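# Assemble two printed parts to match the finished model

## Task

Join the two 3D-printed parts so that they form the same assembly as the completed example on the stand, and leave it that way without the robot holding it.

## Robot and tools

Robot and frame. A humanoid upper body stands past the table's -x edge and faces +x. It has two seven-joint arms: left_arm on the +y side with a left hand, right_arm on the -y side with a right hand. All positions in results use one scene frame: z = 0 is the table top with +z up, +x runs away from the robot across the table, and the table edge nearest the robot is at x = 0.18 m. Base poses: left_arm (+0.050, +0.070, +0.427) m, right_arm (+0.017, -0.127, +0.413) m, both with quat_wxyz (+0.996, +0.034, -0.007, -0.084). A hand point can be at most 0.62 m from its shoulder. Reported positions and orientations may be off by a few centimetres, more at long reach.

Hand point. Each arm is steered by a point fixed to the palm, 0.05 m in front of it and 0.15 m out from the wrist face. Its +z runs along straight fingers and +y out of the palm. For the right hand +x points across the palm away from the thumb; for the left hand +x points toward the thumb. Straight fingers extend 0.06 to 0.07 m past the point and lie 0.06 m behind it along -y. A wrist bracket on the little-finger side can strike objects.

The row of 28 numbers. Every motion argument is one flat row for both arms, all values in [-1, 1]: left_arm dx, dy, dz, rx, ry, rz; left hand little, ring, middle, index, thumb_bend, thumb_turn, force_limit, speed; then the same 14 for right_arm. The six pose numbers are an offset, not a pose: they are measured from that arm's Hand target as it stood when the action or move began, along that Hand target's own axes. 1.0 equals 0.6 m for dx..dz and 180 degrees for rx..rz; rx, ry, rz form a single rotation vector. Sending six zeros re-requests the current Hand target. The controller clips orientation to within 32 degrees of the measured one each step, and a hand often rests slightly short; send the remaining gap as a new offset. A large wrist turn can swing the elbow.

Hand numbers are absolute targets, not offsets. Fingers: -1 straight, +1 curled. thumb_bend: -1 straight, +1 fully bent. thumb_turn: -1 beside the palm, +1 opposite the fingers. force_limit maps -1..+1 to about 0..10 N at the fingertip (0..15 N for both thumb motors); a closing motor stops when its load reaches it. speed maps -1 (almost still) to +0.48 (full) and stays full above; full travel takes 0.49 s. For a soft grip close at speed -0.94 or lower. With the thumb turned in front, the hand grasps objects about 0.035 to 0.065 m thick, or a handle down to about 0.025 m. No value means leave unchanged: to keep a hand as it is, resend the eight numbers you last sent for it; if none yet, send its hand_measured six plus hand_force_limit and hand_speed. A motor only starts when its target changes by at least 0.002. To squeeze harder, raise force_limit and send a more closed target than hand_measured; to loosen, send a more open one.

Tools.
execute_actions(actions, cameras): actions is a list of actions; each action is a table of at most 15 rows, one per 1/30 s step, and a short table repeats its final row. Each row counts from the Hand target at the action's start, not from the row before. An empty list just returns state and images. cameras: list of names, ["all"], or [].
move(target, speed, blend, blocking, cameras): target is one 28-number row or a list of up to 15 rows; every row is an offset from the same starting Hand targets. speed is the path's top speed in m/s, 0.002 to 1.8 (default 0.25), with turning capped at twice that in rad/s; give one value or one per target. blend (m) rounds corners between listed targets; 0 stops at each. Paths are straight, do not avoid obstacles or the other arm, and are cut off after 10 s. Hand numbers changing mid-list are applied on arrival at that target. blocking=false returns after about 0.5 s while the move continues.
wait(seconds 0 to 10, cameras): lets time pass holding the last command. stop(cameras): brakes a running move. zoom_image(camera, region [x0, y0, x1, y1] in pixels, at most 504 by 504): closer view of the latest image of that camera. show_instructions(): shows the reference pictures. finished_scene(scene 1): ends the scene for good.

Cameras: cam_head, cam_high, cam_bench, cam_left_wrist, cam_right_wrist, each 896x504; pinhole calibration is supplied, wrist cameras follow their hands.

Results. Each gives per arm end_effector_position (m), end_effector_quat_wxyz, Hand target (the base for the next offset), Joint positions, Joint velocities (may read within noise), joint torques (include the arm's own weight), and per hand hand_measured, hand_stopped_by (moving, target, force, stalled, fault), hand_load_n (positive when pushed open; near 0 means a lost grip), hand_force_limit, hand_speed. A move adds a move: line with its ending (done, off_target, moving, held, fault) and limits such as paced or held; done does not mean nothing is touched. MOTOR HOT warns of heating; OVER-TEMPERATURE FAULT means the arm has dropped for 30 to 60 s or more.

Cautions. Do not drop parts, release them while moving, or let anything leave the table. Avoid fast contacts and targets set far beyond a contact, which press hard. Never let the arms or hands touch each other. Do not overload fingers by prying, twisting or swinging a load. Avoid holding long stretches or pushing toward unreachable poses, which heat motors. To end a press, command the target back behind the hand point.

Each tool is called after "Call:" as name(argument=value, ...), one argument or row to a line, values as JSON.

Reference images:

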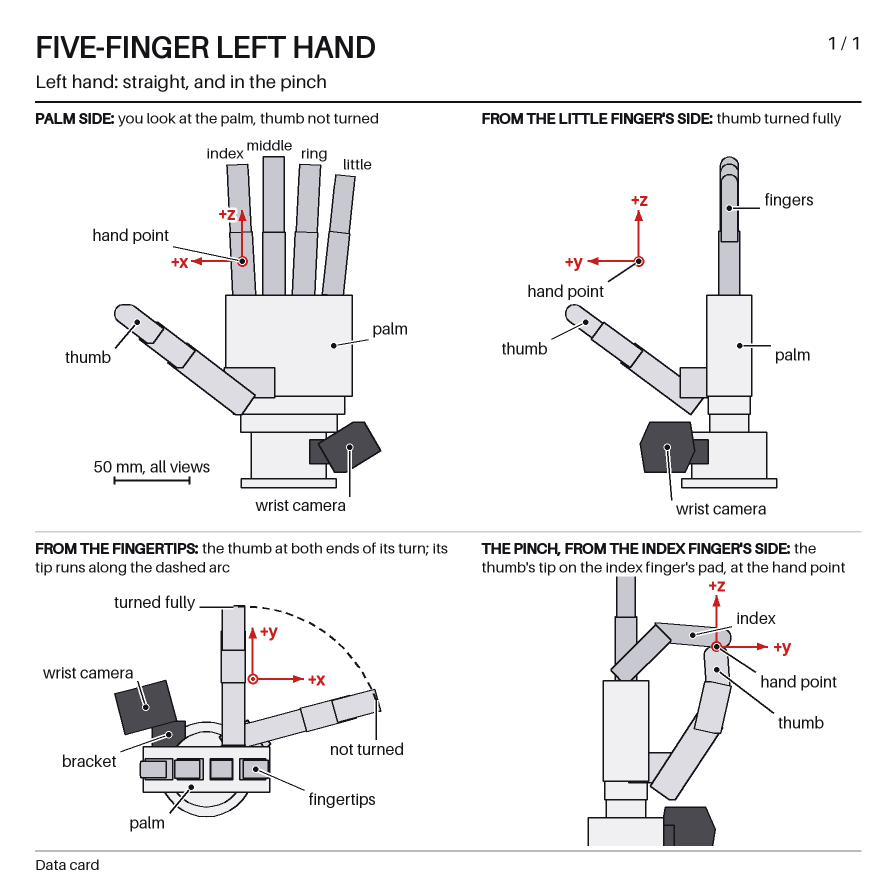

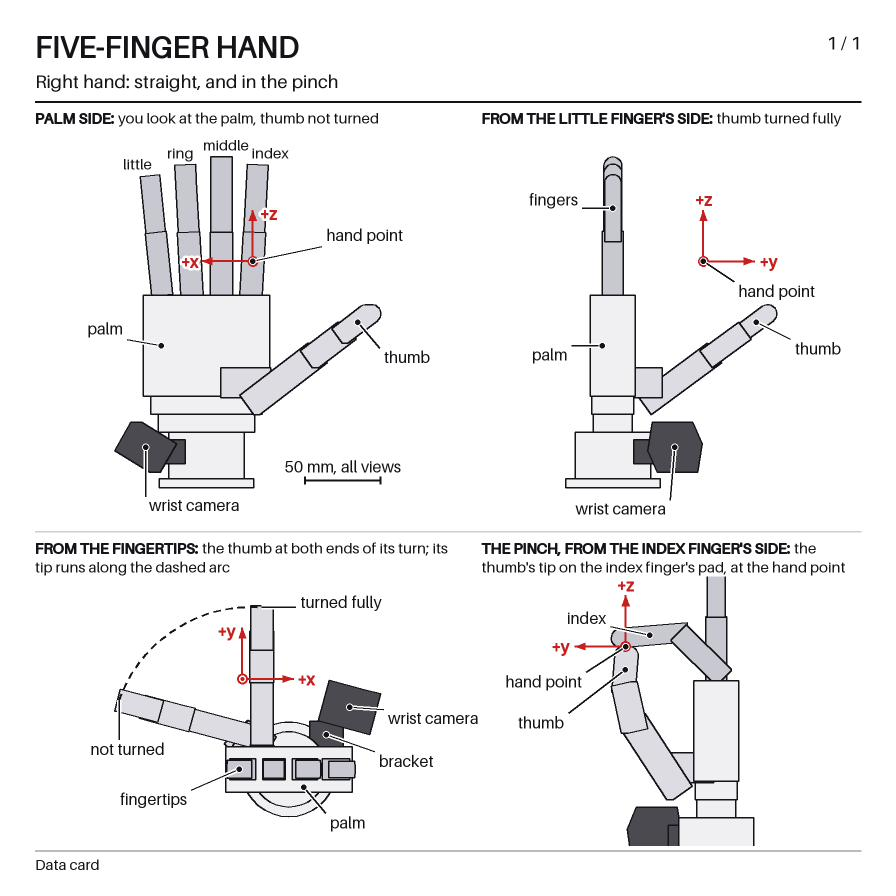

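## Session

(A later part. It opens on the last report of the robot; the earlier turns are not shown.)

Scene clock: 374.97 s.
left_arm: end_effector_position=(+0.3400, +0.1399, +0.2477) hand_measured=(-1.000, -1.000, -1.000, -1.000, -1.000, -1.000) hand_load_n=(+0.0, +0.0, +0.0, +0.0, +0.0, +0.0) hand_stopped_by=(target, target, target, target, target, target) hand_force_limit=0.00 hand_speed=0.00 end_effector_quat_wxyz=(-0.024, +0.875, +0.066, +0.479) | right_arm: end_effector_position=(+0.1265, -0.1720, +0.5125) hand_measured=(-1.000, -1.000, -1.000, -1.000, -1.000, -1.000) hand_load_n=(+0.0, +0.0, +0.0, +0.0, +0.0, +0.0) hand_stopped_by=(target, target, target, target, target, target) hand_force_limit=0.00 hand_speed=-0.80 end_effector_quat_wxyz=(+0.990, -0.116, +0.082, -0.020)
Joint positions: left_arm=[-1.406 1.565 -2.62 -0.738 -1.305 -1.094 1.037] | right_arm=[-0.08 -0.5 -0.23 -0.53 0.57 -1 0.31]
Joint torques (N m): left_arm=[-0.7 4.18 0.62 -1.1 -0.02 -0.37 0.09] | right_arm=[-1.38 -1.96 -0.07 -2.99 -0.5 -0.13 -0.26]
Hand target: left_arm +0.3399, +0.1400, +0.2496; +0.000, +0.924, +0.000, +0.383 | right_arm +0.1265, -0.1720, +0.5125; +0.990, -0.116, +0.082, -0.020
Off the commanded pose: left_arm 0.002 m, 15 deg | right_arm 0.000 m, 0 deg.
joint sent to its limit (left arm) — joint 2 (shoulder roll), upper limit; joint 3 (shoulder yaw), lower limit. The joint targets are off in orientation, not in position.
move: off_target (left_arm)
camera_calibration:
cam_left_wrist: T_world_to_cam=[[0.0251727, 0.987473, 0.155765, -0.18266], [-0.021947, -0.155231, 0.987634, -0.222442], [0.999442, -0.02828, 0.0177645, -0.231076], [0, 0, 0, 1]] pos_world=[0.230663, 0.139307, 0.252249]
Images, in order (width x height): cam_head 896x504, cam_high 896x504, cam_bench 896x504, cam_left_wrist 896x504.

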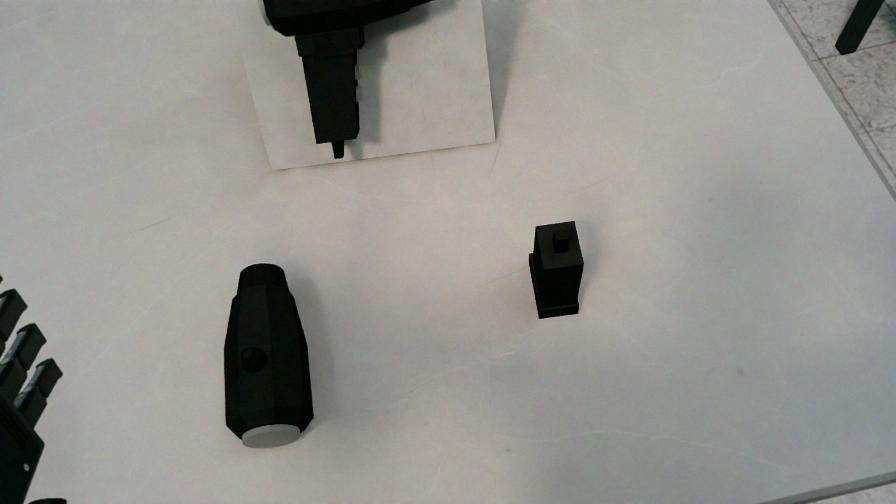

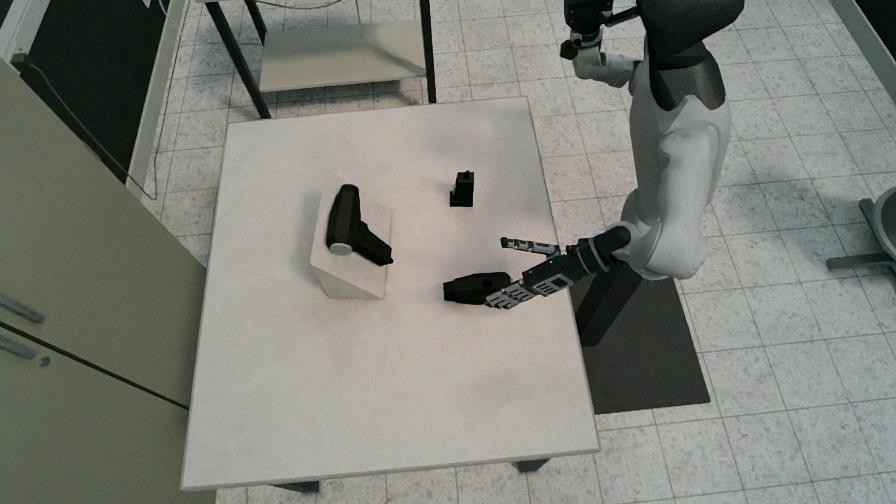

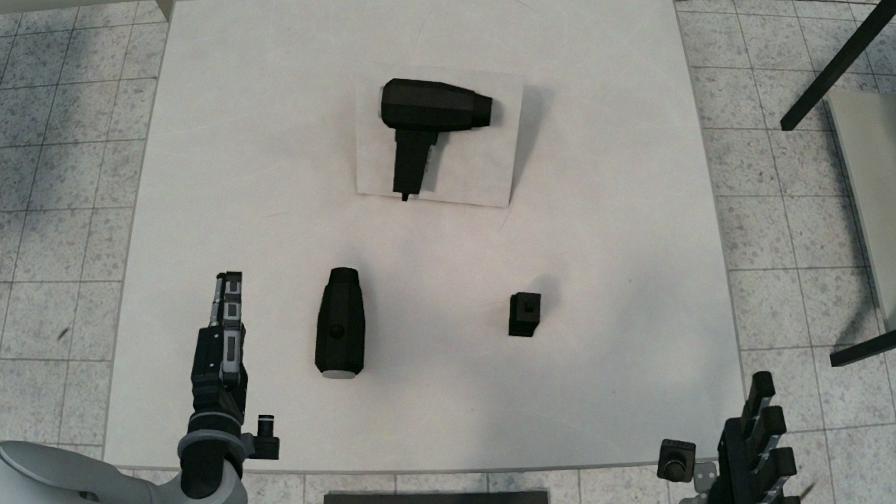

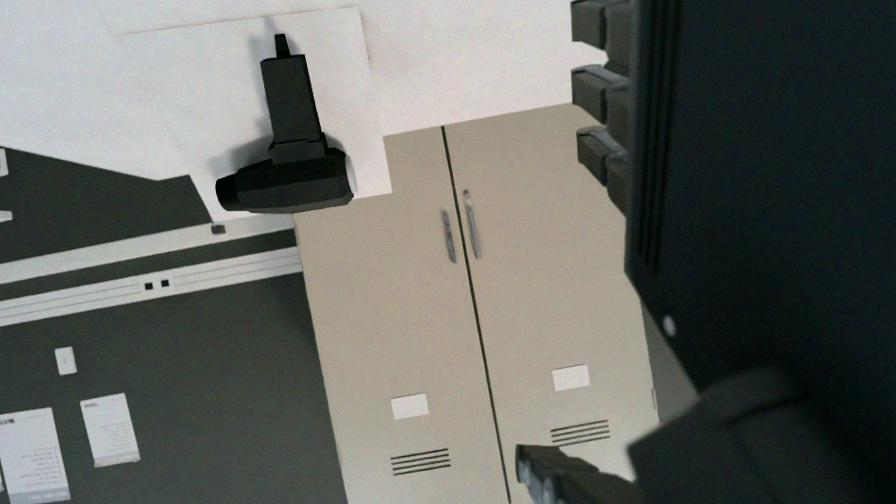

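Call:
move(
  target=[
    [-0.0124,0.4378,0.0583,-0.279,0.3385,0.806,-1,-1,-1,-1,-1,-1,0,0,0,0,0,0,0,0,-1,-1,-1,-1,-1,-1,0,-0.8],
    [0.0242,0.4,-0.0239,0,0,0.5,-1,-1,-1,-1,-1,-1,0,0,0,0,0,0,0,0,-1,-1,-1,-1,-1,-1,0,-0.8],
    [0.1247,0.1305,-0.5338,-0.1629,0.694,0.1014,-1,-1,-1,-1,-1,-1,0,0,0,0,0,0,0,0,-1,-1,-1,-1,-1,-1,0,-0.8],
  ],
  speed=0.55,
  blend=[0.03,0.03,0],
  cameras=["cam_high"],
)

Scene clock: 437.83 s.
left_arm: end_effector_position=(+0.2141, -0.0192, +0.4684) hand_measured=(-1.000, -1.000, -1.000, -1.000, -1.000, -1.000) hand_load_n=(+0.0, +0.0, +0.0, +0.0, +0.0, -0.5) hand_stopped_by=(target, target, target, target, target, target) hand_force_limit=0.00 hand_speed=0.00 end_effector_quat_wxyz=(+0.303, -0.382, +0.672, -0.558) | right_arm: end_effector_position=(+0.1265, -0.1720, +0.5125) hand_measured=(-1.000, -1.000, -1.000, -1.000, -1.000, -1.000) hand_load_n=(+0.0, +0.0, +0.0, +0.0, +0.0, +0.0) hand_stopped_by=(target, target, target, target, target, target) hand_force_limit=0.00 hand_speed=-0.80 end_effector_quat_wxyz=(+0.990, -0.116, +0.082, -0.020)
Joint positions: left_arm=[-2.77 1.567 -0.592 -0.966 -1.978 1.602 -0.012] | right_arm=[-0.08 -0.5 -0.23 -0.53 0.57 -1 0.31]
Joint torques (N m): left_arm=[0.16 -1.1 -0.03 2.12 0.39 -0.03 0.89] | right_arm=[-1.36 -1.95 -0.08 -2.99 -0.48 -0.13 -0.26]
Hand target: left_arm +0.2139, -0.0193, +0.4685; +0.303, -0.381, +0.672, -0.558 (not the last commanded pose) | right_arm +0.1265, -0.1720, +0.5125; +0.990, -0.116, +0.082, -0.020
Off the commanded pose: left_arm 0.112 m, 99 deg | right_arm 0.000 m, 0 deg.
move: held (left_arm; a check stopped the path); path passed 2 of 3 targets; limits=paced,held
pose unreachable (left arm): on one or more control steps of this call, first in action 0 (counted from 0), this arm could not follow its commanded pose, so it was not sent that pose on those steps. It may still have moved: this result reports where it is.
cause: moving toward the commanded pose would bring a part of the arm (just beyond joint 7 (wrist yaw)) too close to the robot's own body.
Images, in order (width x height): cam_high 896x504.

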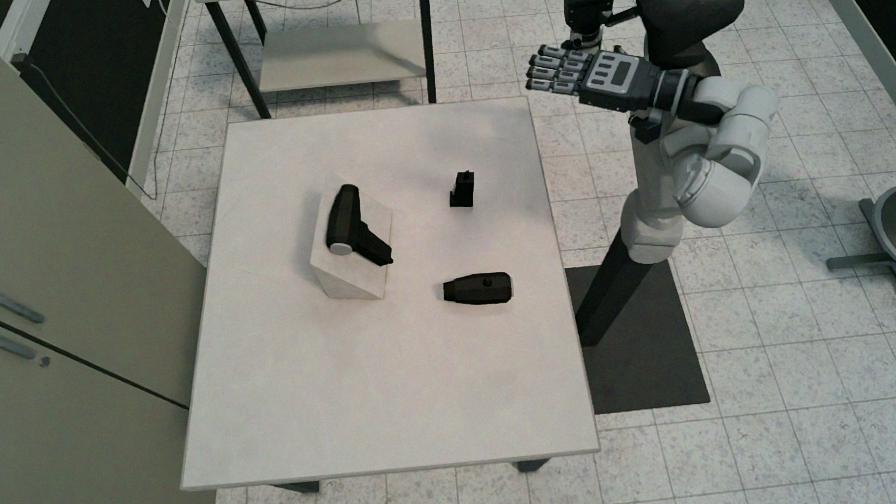

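Call:
move(
  target=[
    [-0.8233,0.5475,-0.1012,0.2893,-0.4223,-0.5602,-1,-1,-1,-1,-1,-1,0,0,0,0,0,0,0,0,-1,-1,-1,-1,-1,-1,0,-0.8],
  ],
  speed=0.5,
  cameras=["cam_high"],
)

Scene clock: 510.40 s.
left_arm: end_effector_position=(+0.3664, +0.4658, +0.1574) hand_measured=(-1.000, -1.000, -1.000, -1.000, -1.000, -1.000) hand_load_n=(+0.0, +0.0, +0.0, +0.0, +0.0, +0.0) hand_stopped_by=(target, target, target, target, target, target) hand_force_limit=0.00 hand_speed=0.00 end_effector_quat_wxyz=(-0.220, +0.781, +0.361, +0.459) | right_arm: end_effector_position=(+0.1265, -0.1720, +0.5125) hand_measured=(-1.000, -1.000, -1.000, -1.000, -1.000, -1.000) hand_load_n=(+0.0, +0.5, +0.0, +0.0, +0.0, +0.0) hand_stopped_by=(target, target, target, target, target, target) hand_force_limit=0.00 hand_speed=-0.80 end_effector_quat_wxyz=(+0.990, -0.116, +0.082, -0.020)
Joint positions: left_arm=[-0.203 1.055 -0.695 0.914 -1.981 -0.309 0.153] | right_arm=[-0.08 -0.5 -0.23 -0.53 0.57 -1 0.31]
Joint torques (N m): left_arm=[-0.13 6.96 1.45 1.39 -0.62 -0.75 -0.02] | right_arm=[-1.36 -1.96 -0.08 -3.01 -0.48 -0.13 -0.26]
Hand target: left_arm +0.3655, +0.4610, +0.1492; -0.212, +0.783, +0.367, +0.455 | right_arm +0.1265, -0.1720, +0.5125; +0.990, -0.116, +0.082, -0.020
Off the commanded pose: left_arm 0.010 m, 1 deg | right_arm 0.000 m, 0 deg.
move: off_target (left_arm); limits=paced
Images, in order (width x height): cam_high 896x504.

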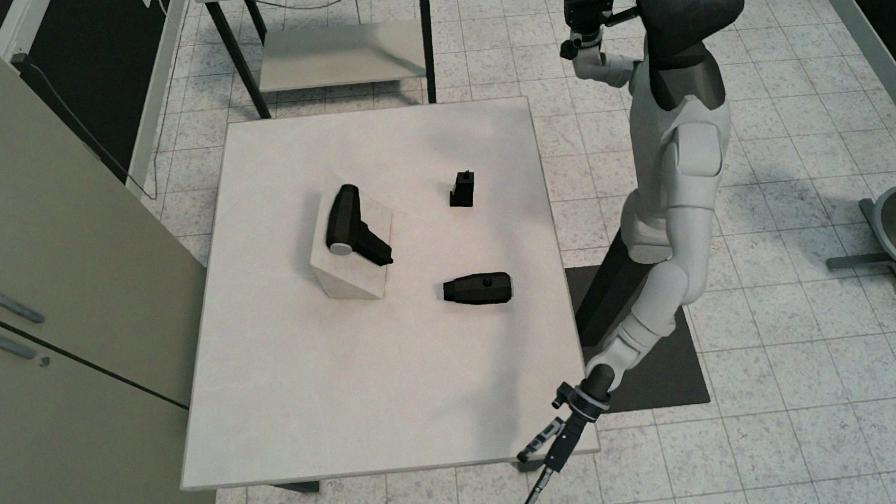

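Call:
move(
  target=[
    [-0.1033,0.2883,-0.4148,-0.2229,-0.0785,0.1709,-1,-1,-1,-1,-1,-1,0,0,0,0,0,0,0,0,-1,-1,-1,-1,-1,-1,0,-0.8],
  ],
  speed=0.4,
  cameras=["cam_high"],
)

Scene clock: 520.90 s.
left_arm: end_effector_position=(+0.3400, +0.1604, +0.2194) hand_measured=(-1.000, -1.000, -1.000, -1.000, -1.000, -1.000) hand_load_n=(+0.0, +0.0, +0.5, +0.0, +0.0, +0.0) hand_stopped_by=(target, target, target, target, target, target) hand_force_limit=0.00 hand_speed=0.00 end_effector_quat_wxyz=(+0.002, +0.923, +0.000, +0.385) | right_arm: end_effector_position=(+0.1265, -0.1720, +0.5125) hand_measured=(-1.000, -1.000, -1.000, -1.000, -1.000, -1.000) hand_load_n=(+0.0, +0.0, +0.0, +0.0, +0.0, +0.0) hand_stopped_by=(target, target, target, target, target, target) hand_force_limit=0.00 hand_speed=-0.80 end_effector_quat_wxyz=(+0.990, -0.116, +0.082, -0.020)
Joint positions: left_arm=[0.685 1.562 0.102 -0.581 -1.675 -0.059 0.463] | right_arm=[-0.08 -0.5 -0.23 -0.53 0.57 -1 0.31]
Joint torques (N m): left_arm=[0.5 4.29 3.31 -0.11 -0.59 -0.45 -0.02] | right_arm=[-1.36 -1.93 -0.06 -2.99 -0.51 -0.14 -0.26]
Hand target: left_arm +0.3402, +0.1607, +0.2191; +0.000, +0.923, -0.002, +0.384 | right_arm +0.1265, -0.1720, +0.5125; +0.990, -0.116, +0.082, -0.020
Off the commanded pose: left_arm 0.000 m, 0 deg | right_arm 0.000 m, 0 deg.
move: done
Images, in order (width x height): cam_high 896x504.

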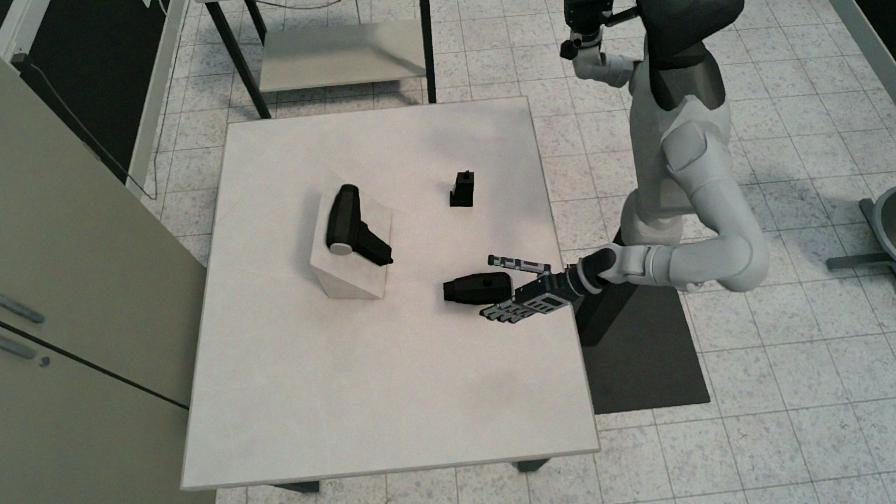

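Call:
move(
  target=[
    [-0.117,0.0595,0.1637,0,0,0,-1,-1,-1,-1,-1,-1,0,0,0.4013,0.1447,-0.3548,0.0203,0.6938,0.0903,-1,-1,-1,-1,-1,-1,0,-0.8],
  ],
  speed=0.35,
  cameras=["cam_head","cam_high","cam_bench","cam_left_wrist"],
)

Scene clock: 543.00 s.
left_arm: end_effector_position=(+0.3603, +0.1278, +0.1013) hand_measured=(-1.000, -1.000, -1.000, -1.000, -1.000, -1.000) hand_load_n=(+0.0, +0.0, +0.0, +0.0, +0.0, +0.0) hand_stopped_by=(target, target, target, target, target, target) hand_force_limit=0.00 hand_speed=0.00 end_effector_quat_wxyz=(-0.003, +0.924, -0.003, +0.383) | right_arm: end_effector_position=(+0.3295, -0.1516, +0.2470) hand_measured=(-1.000, -1.000, -1.000, -1.000, -1.000, -1.000) hand_load_n=(+0.0, +0.0, +0.0, +0.0, +0.0, +0.0) hand_stopped_by=(target, target, target, target, target, target) hand_force_limit=0.00 hand_speed=-0.80 end_effector_quat_wxyz=(+0.385, +0.004, +0.923, +0.002)
Joint positions: left_arm=[-0.057 0.945 -0.57 -0.077 -1.227 0.081 0.497] | right_arm=[-0.556 -1.088 0.254 -0.657 1.977 0.861 -1.191]
Joint torques (N m): left_arm=[-0.36 4.33 2.08 -0.89 -0.22 -0.64 -0.02] | right_arm=[-3.73 -2.95 -1.04 -2.46 -0.6 -0.56 -0.04]
Hand target: left_arm +0.3602, +0.1251, +0.1000; +0.000, +0.923, -0.002, +0.384 | right_arm +0.3299, -0.1499, +0.2499; +0.382, +0.000, +0.924, +0.000
Off the commanded pose: left_arm 0.003 m, 0 deg | right_arm 0.003 m, 1 deg.
joint sent to its limit (right arm) — joint 5 (wrist roll), upper limit. The joint targets still meet the commanded pose.
move: done
camera_calibration:
cam_left_wrist: T_world_to_cam=[[0.197935, 0.969462, 0.144795, -0.207335], [0.165133, -0.178586, 0.969968, -0.141926], [0.966205, -0.16808, -0.195439, -0.197648], [0, 0, 0, 1]] pos_world=[0.255444, 0.142437, 0.129057]
Images, in order (width x height): cam_head 896x504, cam_high 896x504, cam_bench 896x504, cam_left_wrist 896x504.

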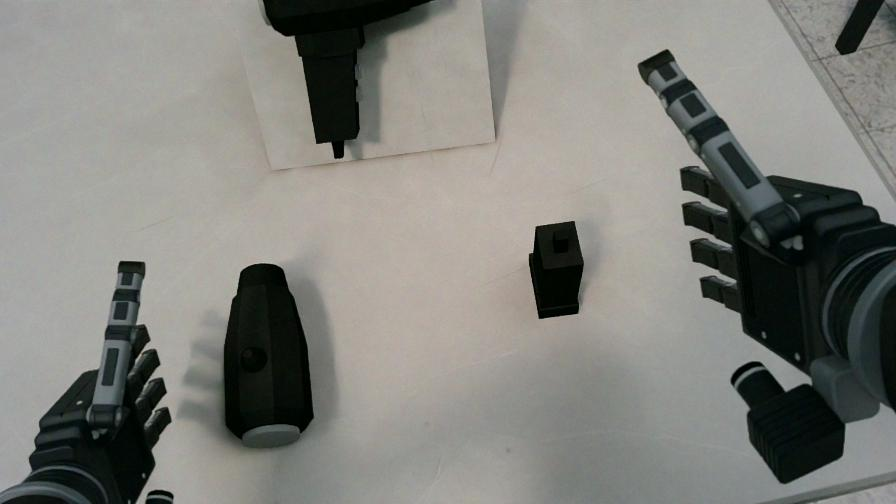

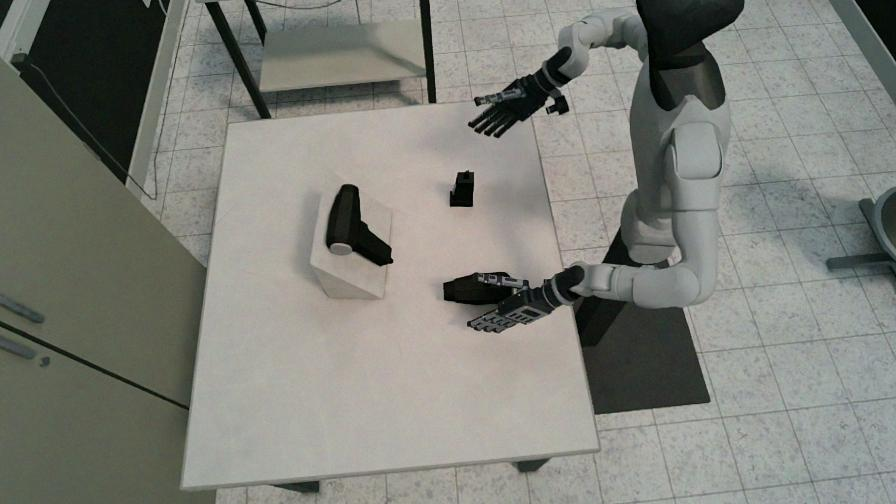

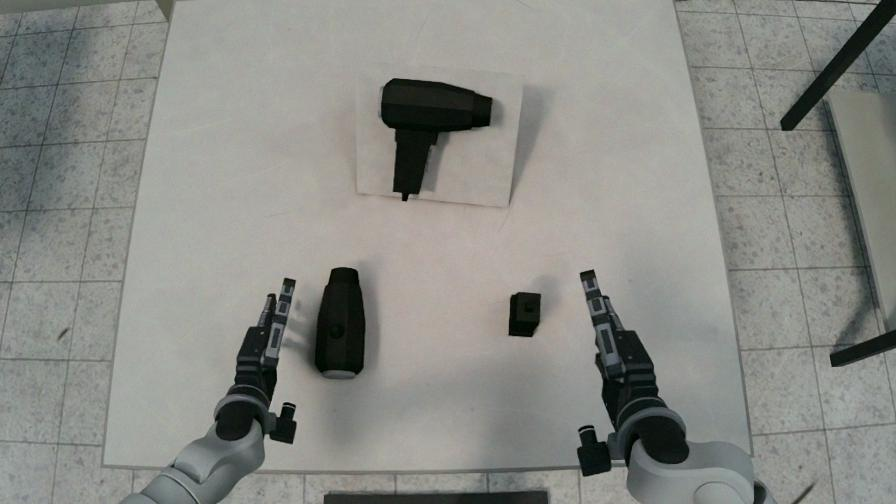

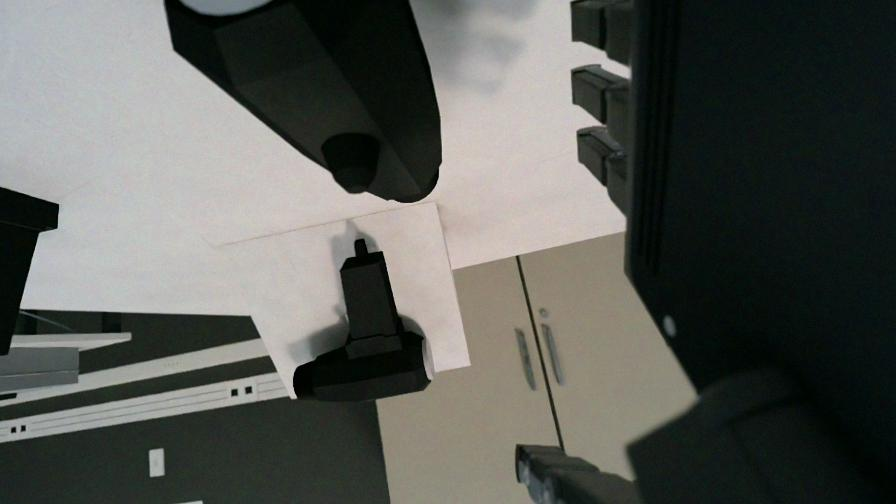

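Call:
move(
  target=[
    [0.0151,0,0.0198,0,0,0,-1,-1,-1,-1,-1,-1,0,0,0.0412,0.0265,0.0767,0,0,-0.5,-0.8,-0.8,-0.8,-0.8,-1,1,0,0],
    [0.0151,0.2433,0.0198,0,0,0,-1,-1,-1,-1,-1,-1,0,0,0.0412,0.0265,0.0767,0,0,-0.5,-0.8,-0.8,-0.8,-0.8,-1,1,0,0],
  ],
  speed=[0.4,0.12],
  blend=[0.005,0],
  cameras=["cam_head","cam_high","cam_bench","cam_left_wrist","cam_right_wrist"],
)

Scene clock: 574.07 s.
left_arm: end_effector_position=(+0.3743, -0.0197, +0.0985) hand_measured=(-1.000, -1.000, -1.000, -1.000, -1.000, -1.000) hand_load_n=(+0.0, +0.0, +0.0, +0.0, +0.0, +0.0) hand_stopped_by=(target, target, target, target, target, target) hand_force_limit=0.00 hand_speed=0.00 end_effector_quat_wxyz=(+0.002, +0.924, +0.001, +0.383) | right_arm: end_effector_position=(+0.3409, -0.1319, +0.1955) hand_measured=(-0.800, -0.800, -0.800, -0.800, -1.000, +1.000) hand_load_n=(+0.0, +0.0, +0.0, +0.0, +0.0, +0.0) hand_stopped_by=(target, target, target, target, target, target) hand_force_limit=0.00 hand_speed=0.00 end_effector_quat_wxyz=(-0.267, +0.656, -0.656, +0.263)
Joint positions: left_arm=[-0.409 0.464 -0.784 -0.032 -1.136 0.221 0.984] | right_arm=[-1.756 -0.968 1.597 -0.487 0.606 1.183 0.131]
Joint torques (N m): left_arm=[-1.31 2.1 1.32 -1.67 -0.14 -0.41 0.06] | right_arm=[-5.53 -1.38 -1.91 -0.24 -1.74 0.13 -0.39]
Hand target: left_arm +0.3744, -0.0209, +0.0979; +0.000, +0.923, -0.002, +0.384 | right_arm +0.3449, -0.1339, +0.1999; -0.270, +0.653, -0.654, +0.270
Off the commanded pose: left_arm 0.001 m, 0 deg | right_arm 0.006 m, 1 deg.
move: off_target (right_arm)
camera_calibration:
cam_left_wrist: T_world_to_cam=[[0.195399, 0.971528, 0.133985, -0.0646104], [0.166598, -0.167514, 0.971691, -0.168436], [0.96647, -0.167546, -0.194587, -0.236597], [0, 0, 0, 1]] pos_world=[0.269349, -0.00508545, 0.126286]
cam_right_wrist: T_world_to_cam=[[-0.694839, -0.256518, -0.671861, 0.33113], [-0.519511, 0.825047, 0.222273, 0.245682], [0.4973, 0.503483, -0.706539, 0.15039], [0, 0, 0, 1]] pos_world=[0.282927, -0.193477, 0.274121]

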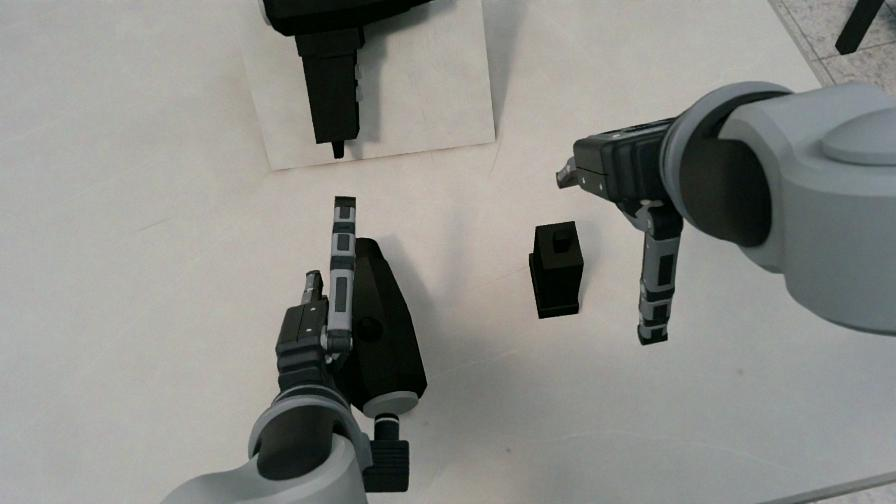

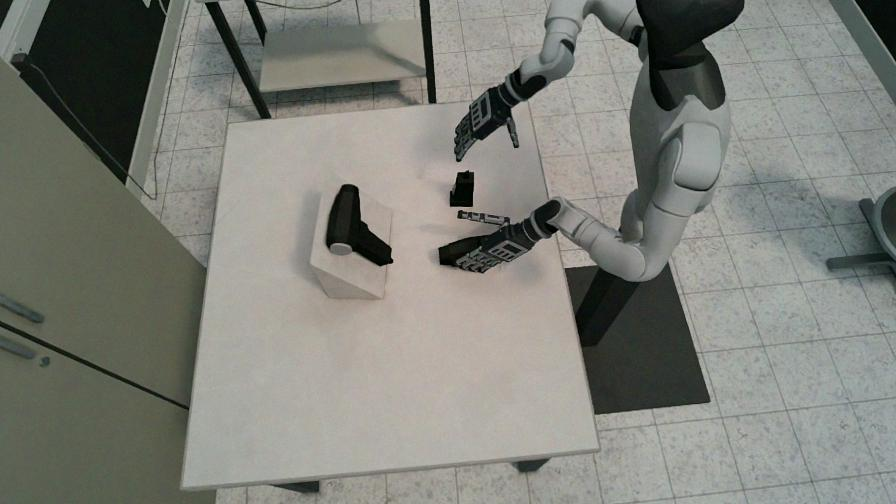

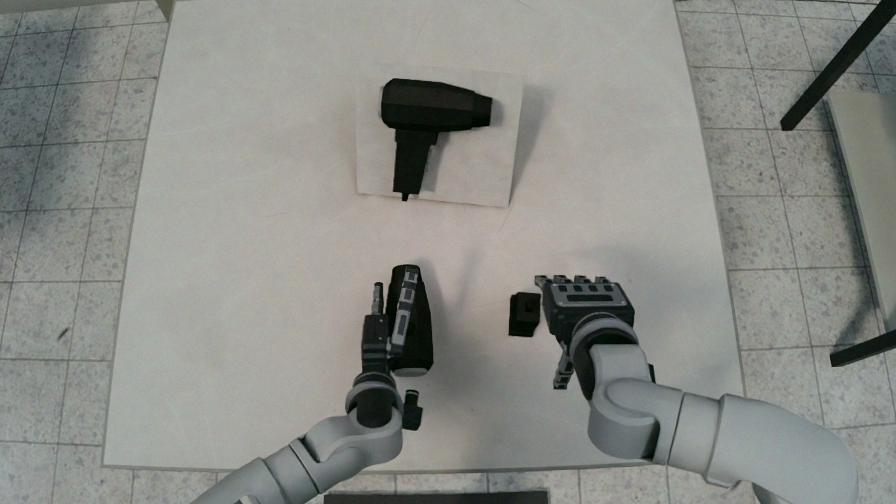

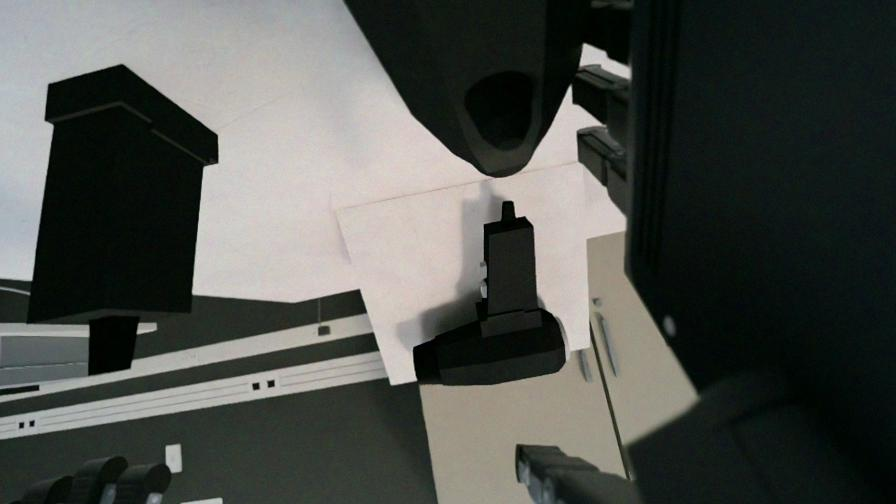

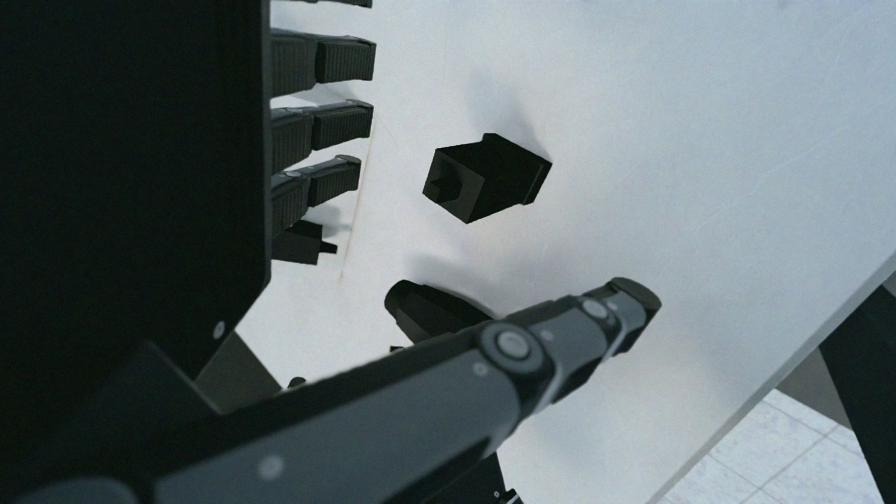

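Call:
zoom_image(
  camera="cam_right_wrist",
  region=[380, 90, 600, 260],
)

Call:
zoom_image(
  camera="cam_left_wrist",
  region=[0, 0, 500, 400],
)

Call:
zoom_image(
  camera="cam_bench",
  region=[340, 250, 560, 390],
)

Scaled by 2.291 from the camera's 896x504 image, which has a finer 1280x720 frame.

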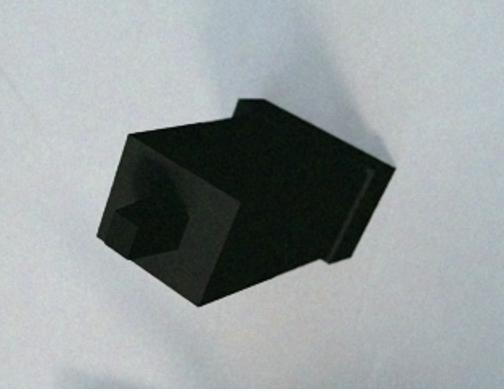

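Scaled by 1.008 from the camera's 896x504 image, which has a finer 1280x720 frame.

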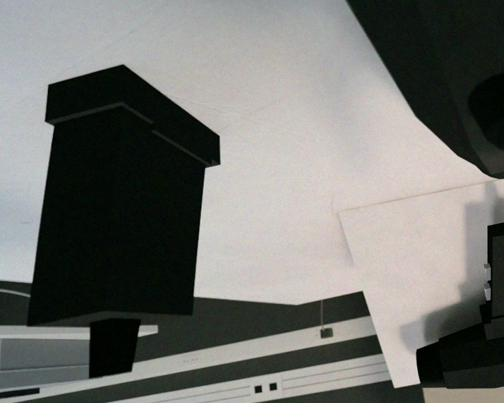

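Scaled by 2.291 from the camera's 896x504 image, which has a finer 1280x720 frame.

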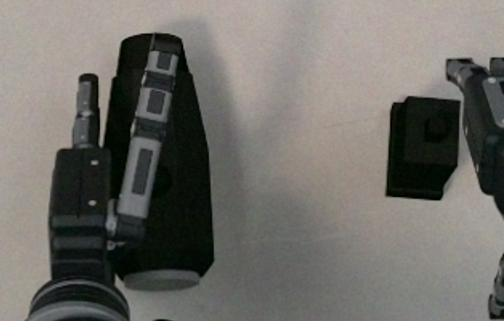

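Call:
move(
  target=[
    [0.0354,-0.2833,-0.0825,0,0,0,-1,-1,-1,-1,-1,-1,0,0,-0.0365,-0.012,0.0943,0,0,0,-0.8,-0.8,-0.8,-0.8,-1,1,0,0],
  ],
  speed=0.25,
  cameras=["cam_head","cam_high","cam_bench","cam_right_wrist"],
)

Scene clock: 626.43 s.
left_arm: end_effector_position=(+0.3543, +0.1455, +0.1478) hand_measured=(-1.000, -1.000, -1.000, -1.000, -1.000, -1.000) hand_load_n=(+0.0, +0.0, +0.0, +0.0, +0.0, +0.0) hand_stopped_by=(target, target, target, target, target, target) hand_force_limit=0.00 hand_speed=0.00 end_effector_quat_wxyz=(+0.004, +0.923, -0.003, +0.384) | right_arm: end_effector_position=(+0.3939, -0.1112, +0.1719) hand_measured=(-0.800, -0.800, -0.800, -0.800, -1.000, +1.000) hand_load_n=(+0.0, +0.0, +0.0, +0.0, +0.0, +0.0) hand_stopped_by=(target, target, target, target, target, target) hand_force_limit=0.00 hand_speed=0.00 end_effector_quat_wxyz=(-0.277, +0.651, -0.652, +0.274)
Joint positions: left_arm=[0.084 1.199 -0.454 -0.295 -1.403 0.063 0.495] | right_arm=[-1.72 -0.716 1.669 -0.059 0.524 0.994 0.146]
Joint torques (N m): left_arm=[0.35 6.37 3.52 -0.73 -0.63 -0.58 -0.03] | right_arm=[-4.56 -0.82 -1.28 0.02 -1.38 0.02 -0.48]
Hand target: left_arm +0.3550, +0.1491, +0.1481; +0.000, +0.923, -0.002, +0.384 | right_arm +0.3900, -0.1120, +0.1649; -0.270, +0.653, -0.654, +0.270
Off the commanded pose: left_arm 0.004 m, 0 deg | right_arm 0.008 m, 1 deg.
move: off_target (left_arm, right_arm)
camera_calibration:
cam_right_wrist: T_world_to_cam=[[-0.672796, -0.255339, -0.694368, 0.352775], [-0.52411, 0.82692, 0.203745, 0.266523], [0.522163, 0.501004, -0.690175, 0.0839759], [0, 0, 0, 1]] pos_world=[0.333184, -0.172388, 0.248611]
Images, in order (width x height): cam_head 896x504, cam_high 896x504, cam_bench 896x504, cam_right_wrist 896x504.

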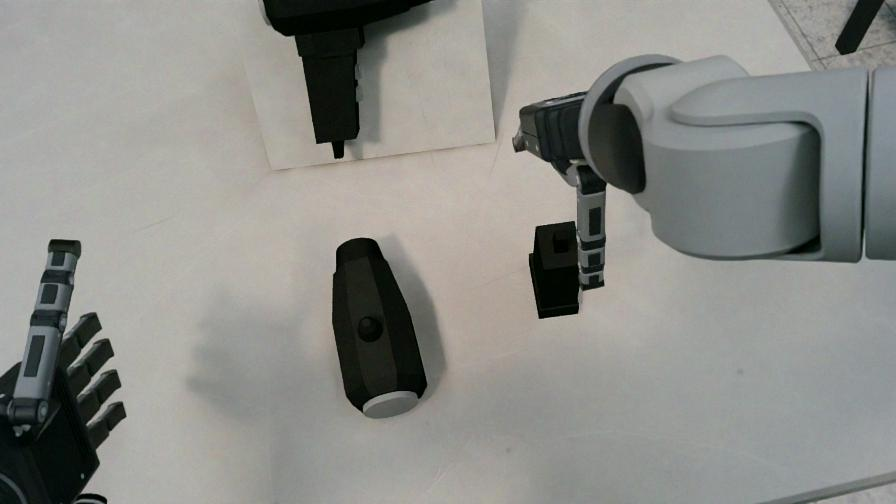

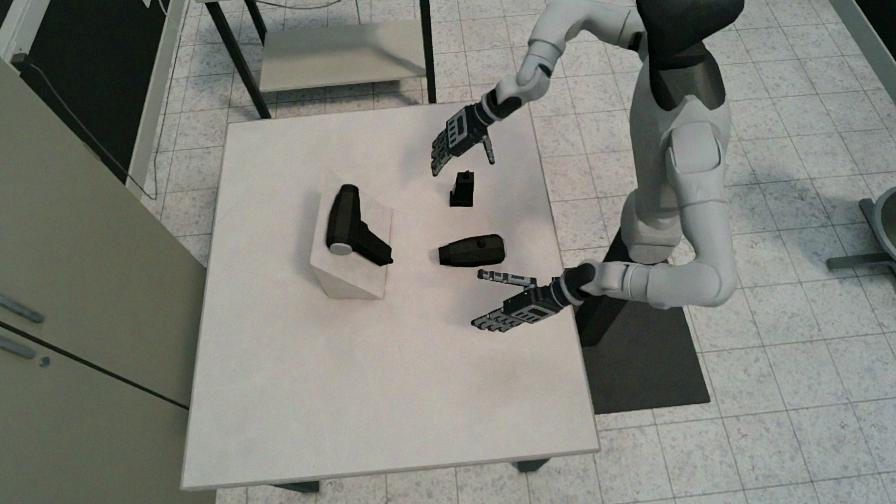

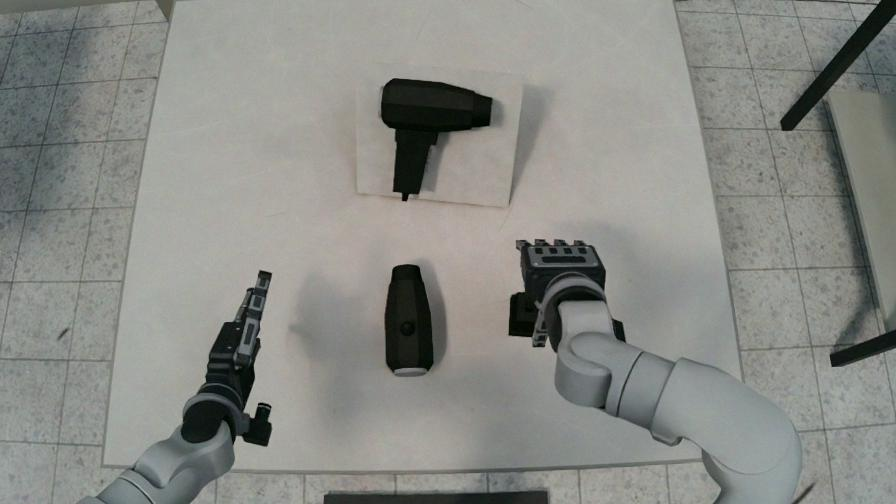

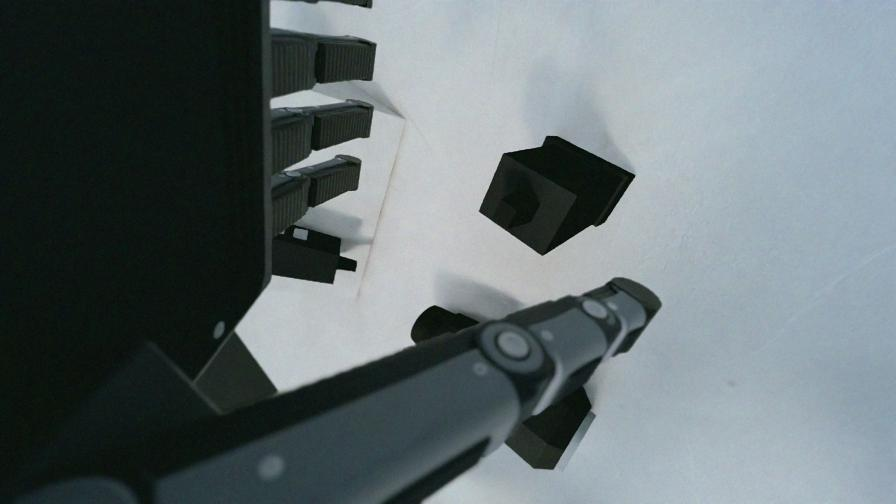

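Call:
move(
  target=[
    [0,0,0,0,0,0,-1,-1,-1,-1,-1,-1,0,0,0.0117,0.0807,0.0465,0,0.0157,0.0157,-0.8,-0.8,-0.8,-0.8,-1,1,0,0],
  ],
  speed=0.2,
  cameras=["cam_head","cam_high","cam_bench","cam_right_wrist"],
)

Scene clock: 669.20 s.
left_arm: end_effector_position=(+0.3543, +0.1454, +0.1478) hand_measured=(-1.000, -1.000, -1.000, -1.000, -1.000, -1.000) hand_load_n=(+0.0, +0.0, +0.0, +0.0, +0.0, +0.0) hand_stopped_by=(target, target, target, target, target, target) hand_force_limit=0.00 hand_speed=0.00 end_effector_quat_wxyz=(+0.004, +0.923, -0.003, +0.384) | right_arm: end_effector_position=(+0.3791, -0.1203, +0.1157) hand_measured=(-0.800, -0.800, -0.800, -0.800, -1.000, +1.000) hand_load_n=(+0.0, +0.0, +0.0, +0.0, +0.0, +0.0) hand_stopped_by=(target, target, target, target, target, target) hand_force_limit=0.00 hand_speed=0.00 end_effector_quat_wxyz=(-0.264, +0.630, -0.673, +0.285)
Joint positions: left_arm=[0.084 1.199 -0.454 -0.295 -1.403 0.063 0.495] | right_arm=[-1.522 -0.661 1.669 -0.014 0.543 1.037 -0.059]
Joint torques (N m): left_arm=[0.26 6.3 3.6 -0.59 -0.61 -0.57 -0.03] | right_arm=[-4.37 -0.9 -1.81 -0.43 -1.17 0.03 -0.48]
Hand target: left_arm +0.3550, +0.1491, +0.1481; +0.000, +0.923, -0.002, +0.384 | right_arm +0.3754, -0.1190, +0.1109; -0.261, +0.630, -0.676, +0.279
Off the commanded pose: left_arm 0.004 m, 0 deg | right_arm 0.006 m, 1 deg.
move: off_target (left_arm, right_arm)
camera_calibration:
cam_right_wrist: T_world_to_cam=[[-0.690997, -0.214781, -0.690212, 0.312782], [-0.466094, 0.862222, 0.198316, 0.260651], [0.552522, 0.458739, -0.695901, 0.0414428], [0, 0, 0, 1]] pos_world=[0.314721, -0.176571, 0.193035]
Images, in order (width x height): cam_head 896x504, cam_high 896x504, cam_bench 896x504, cam_right_wrist 896x504.

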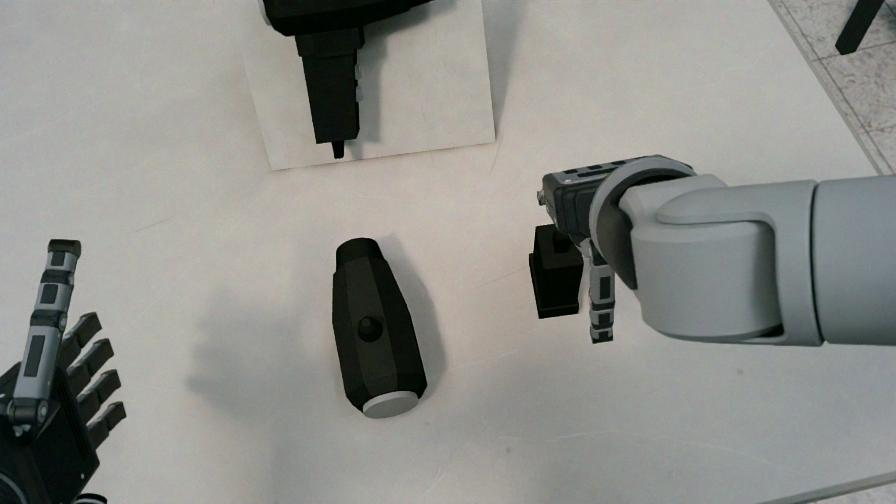

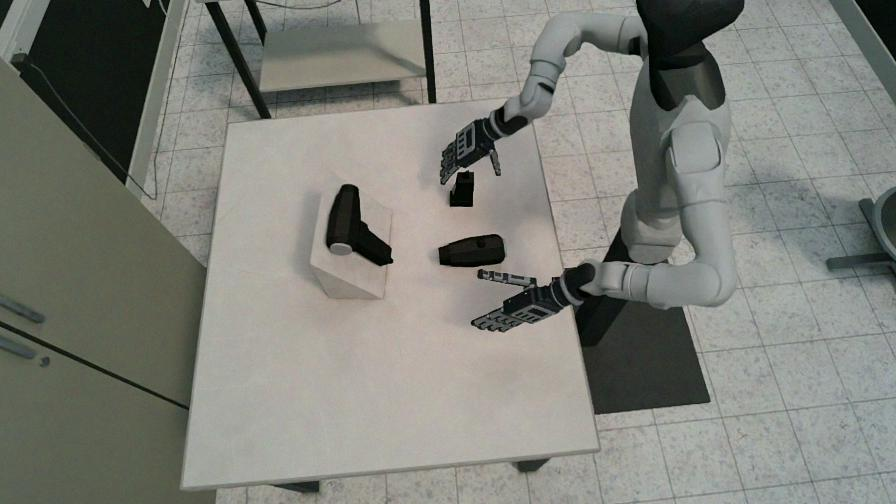

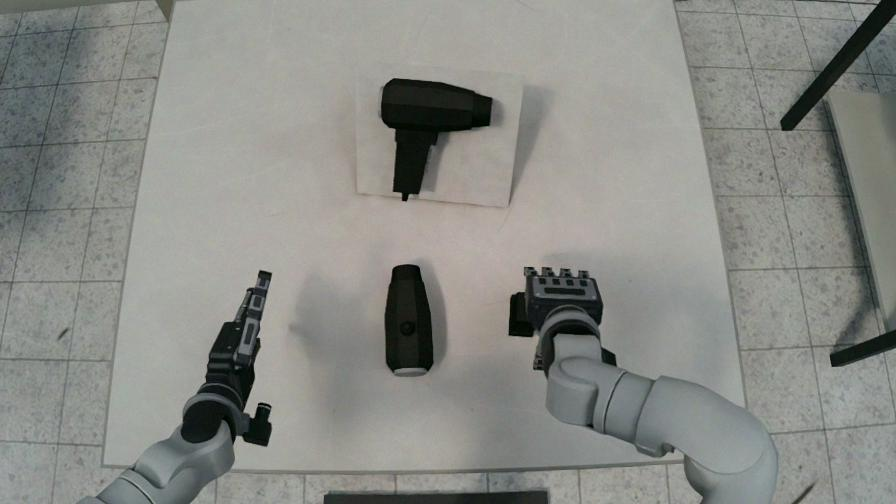

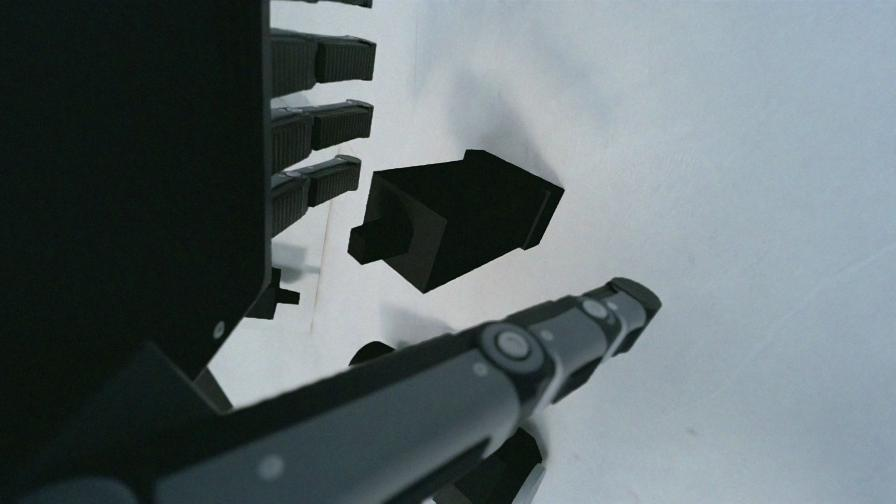

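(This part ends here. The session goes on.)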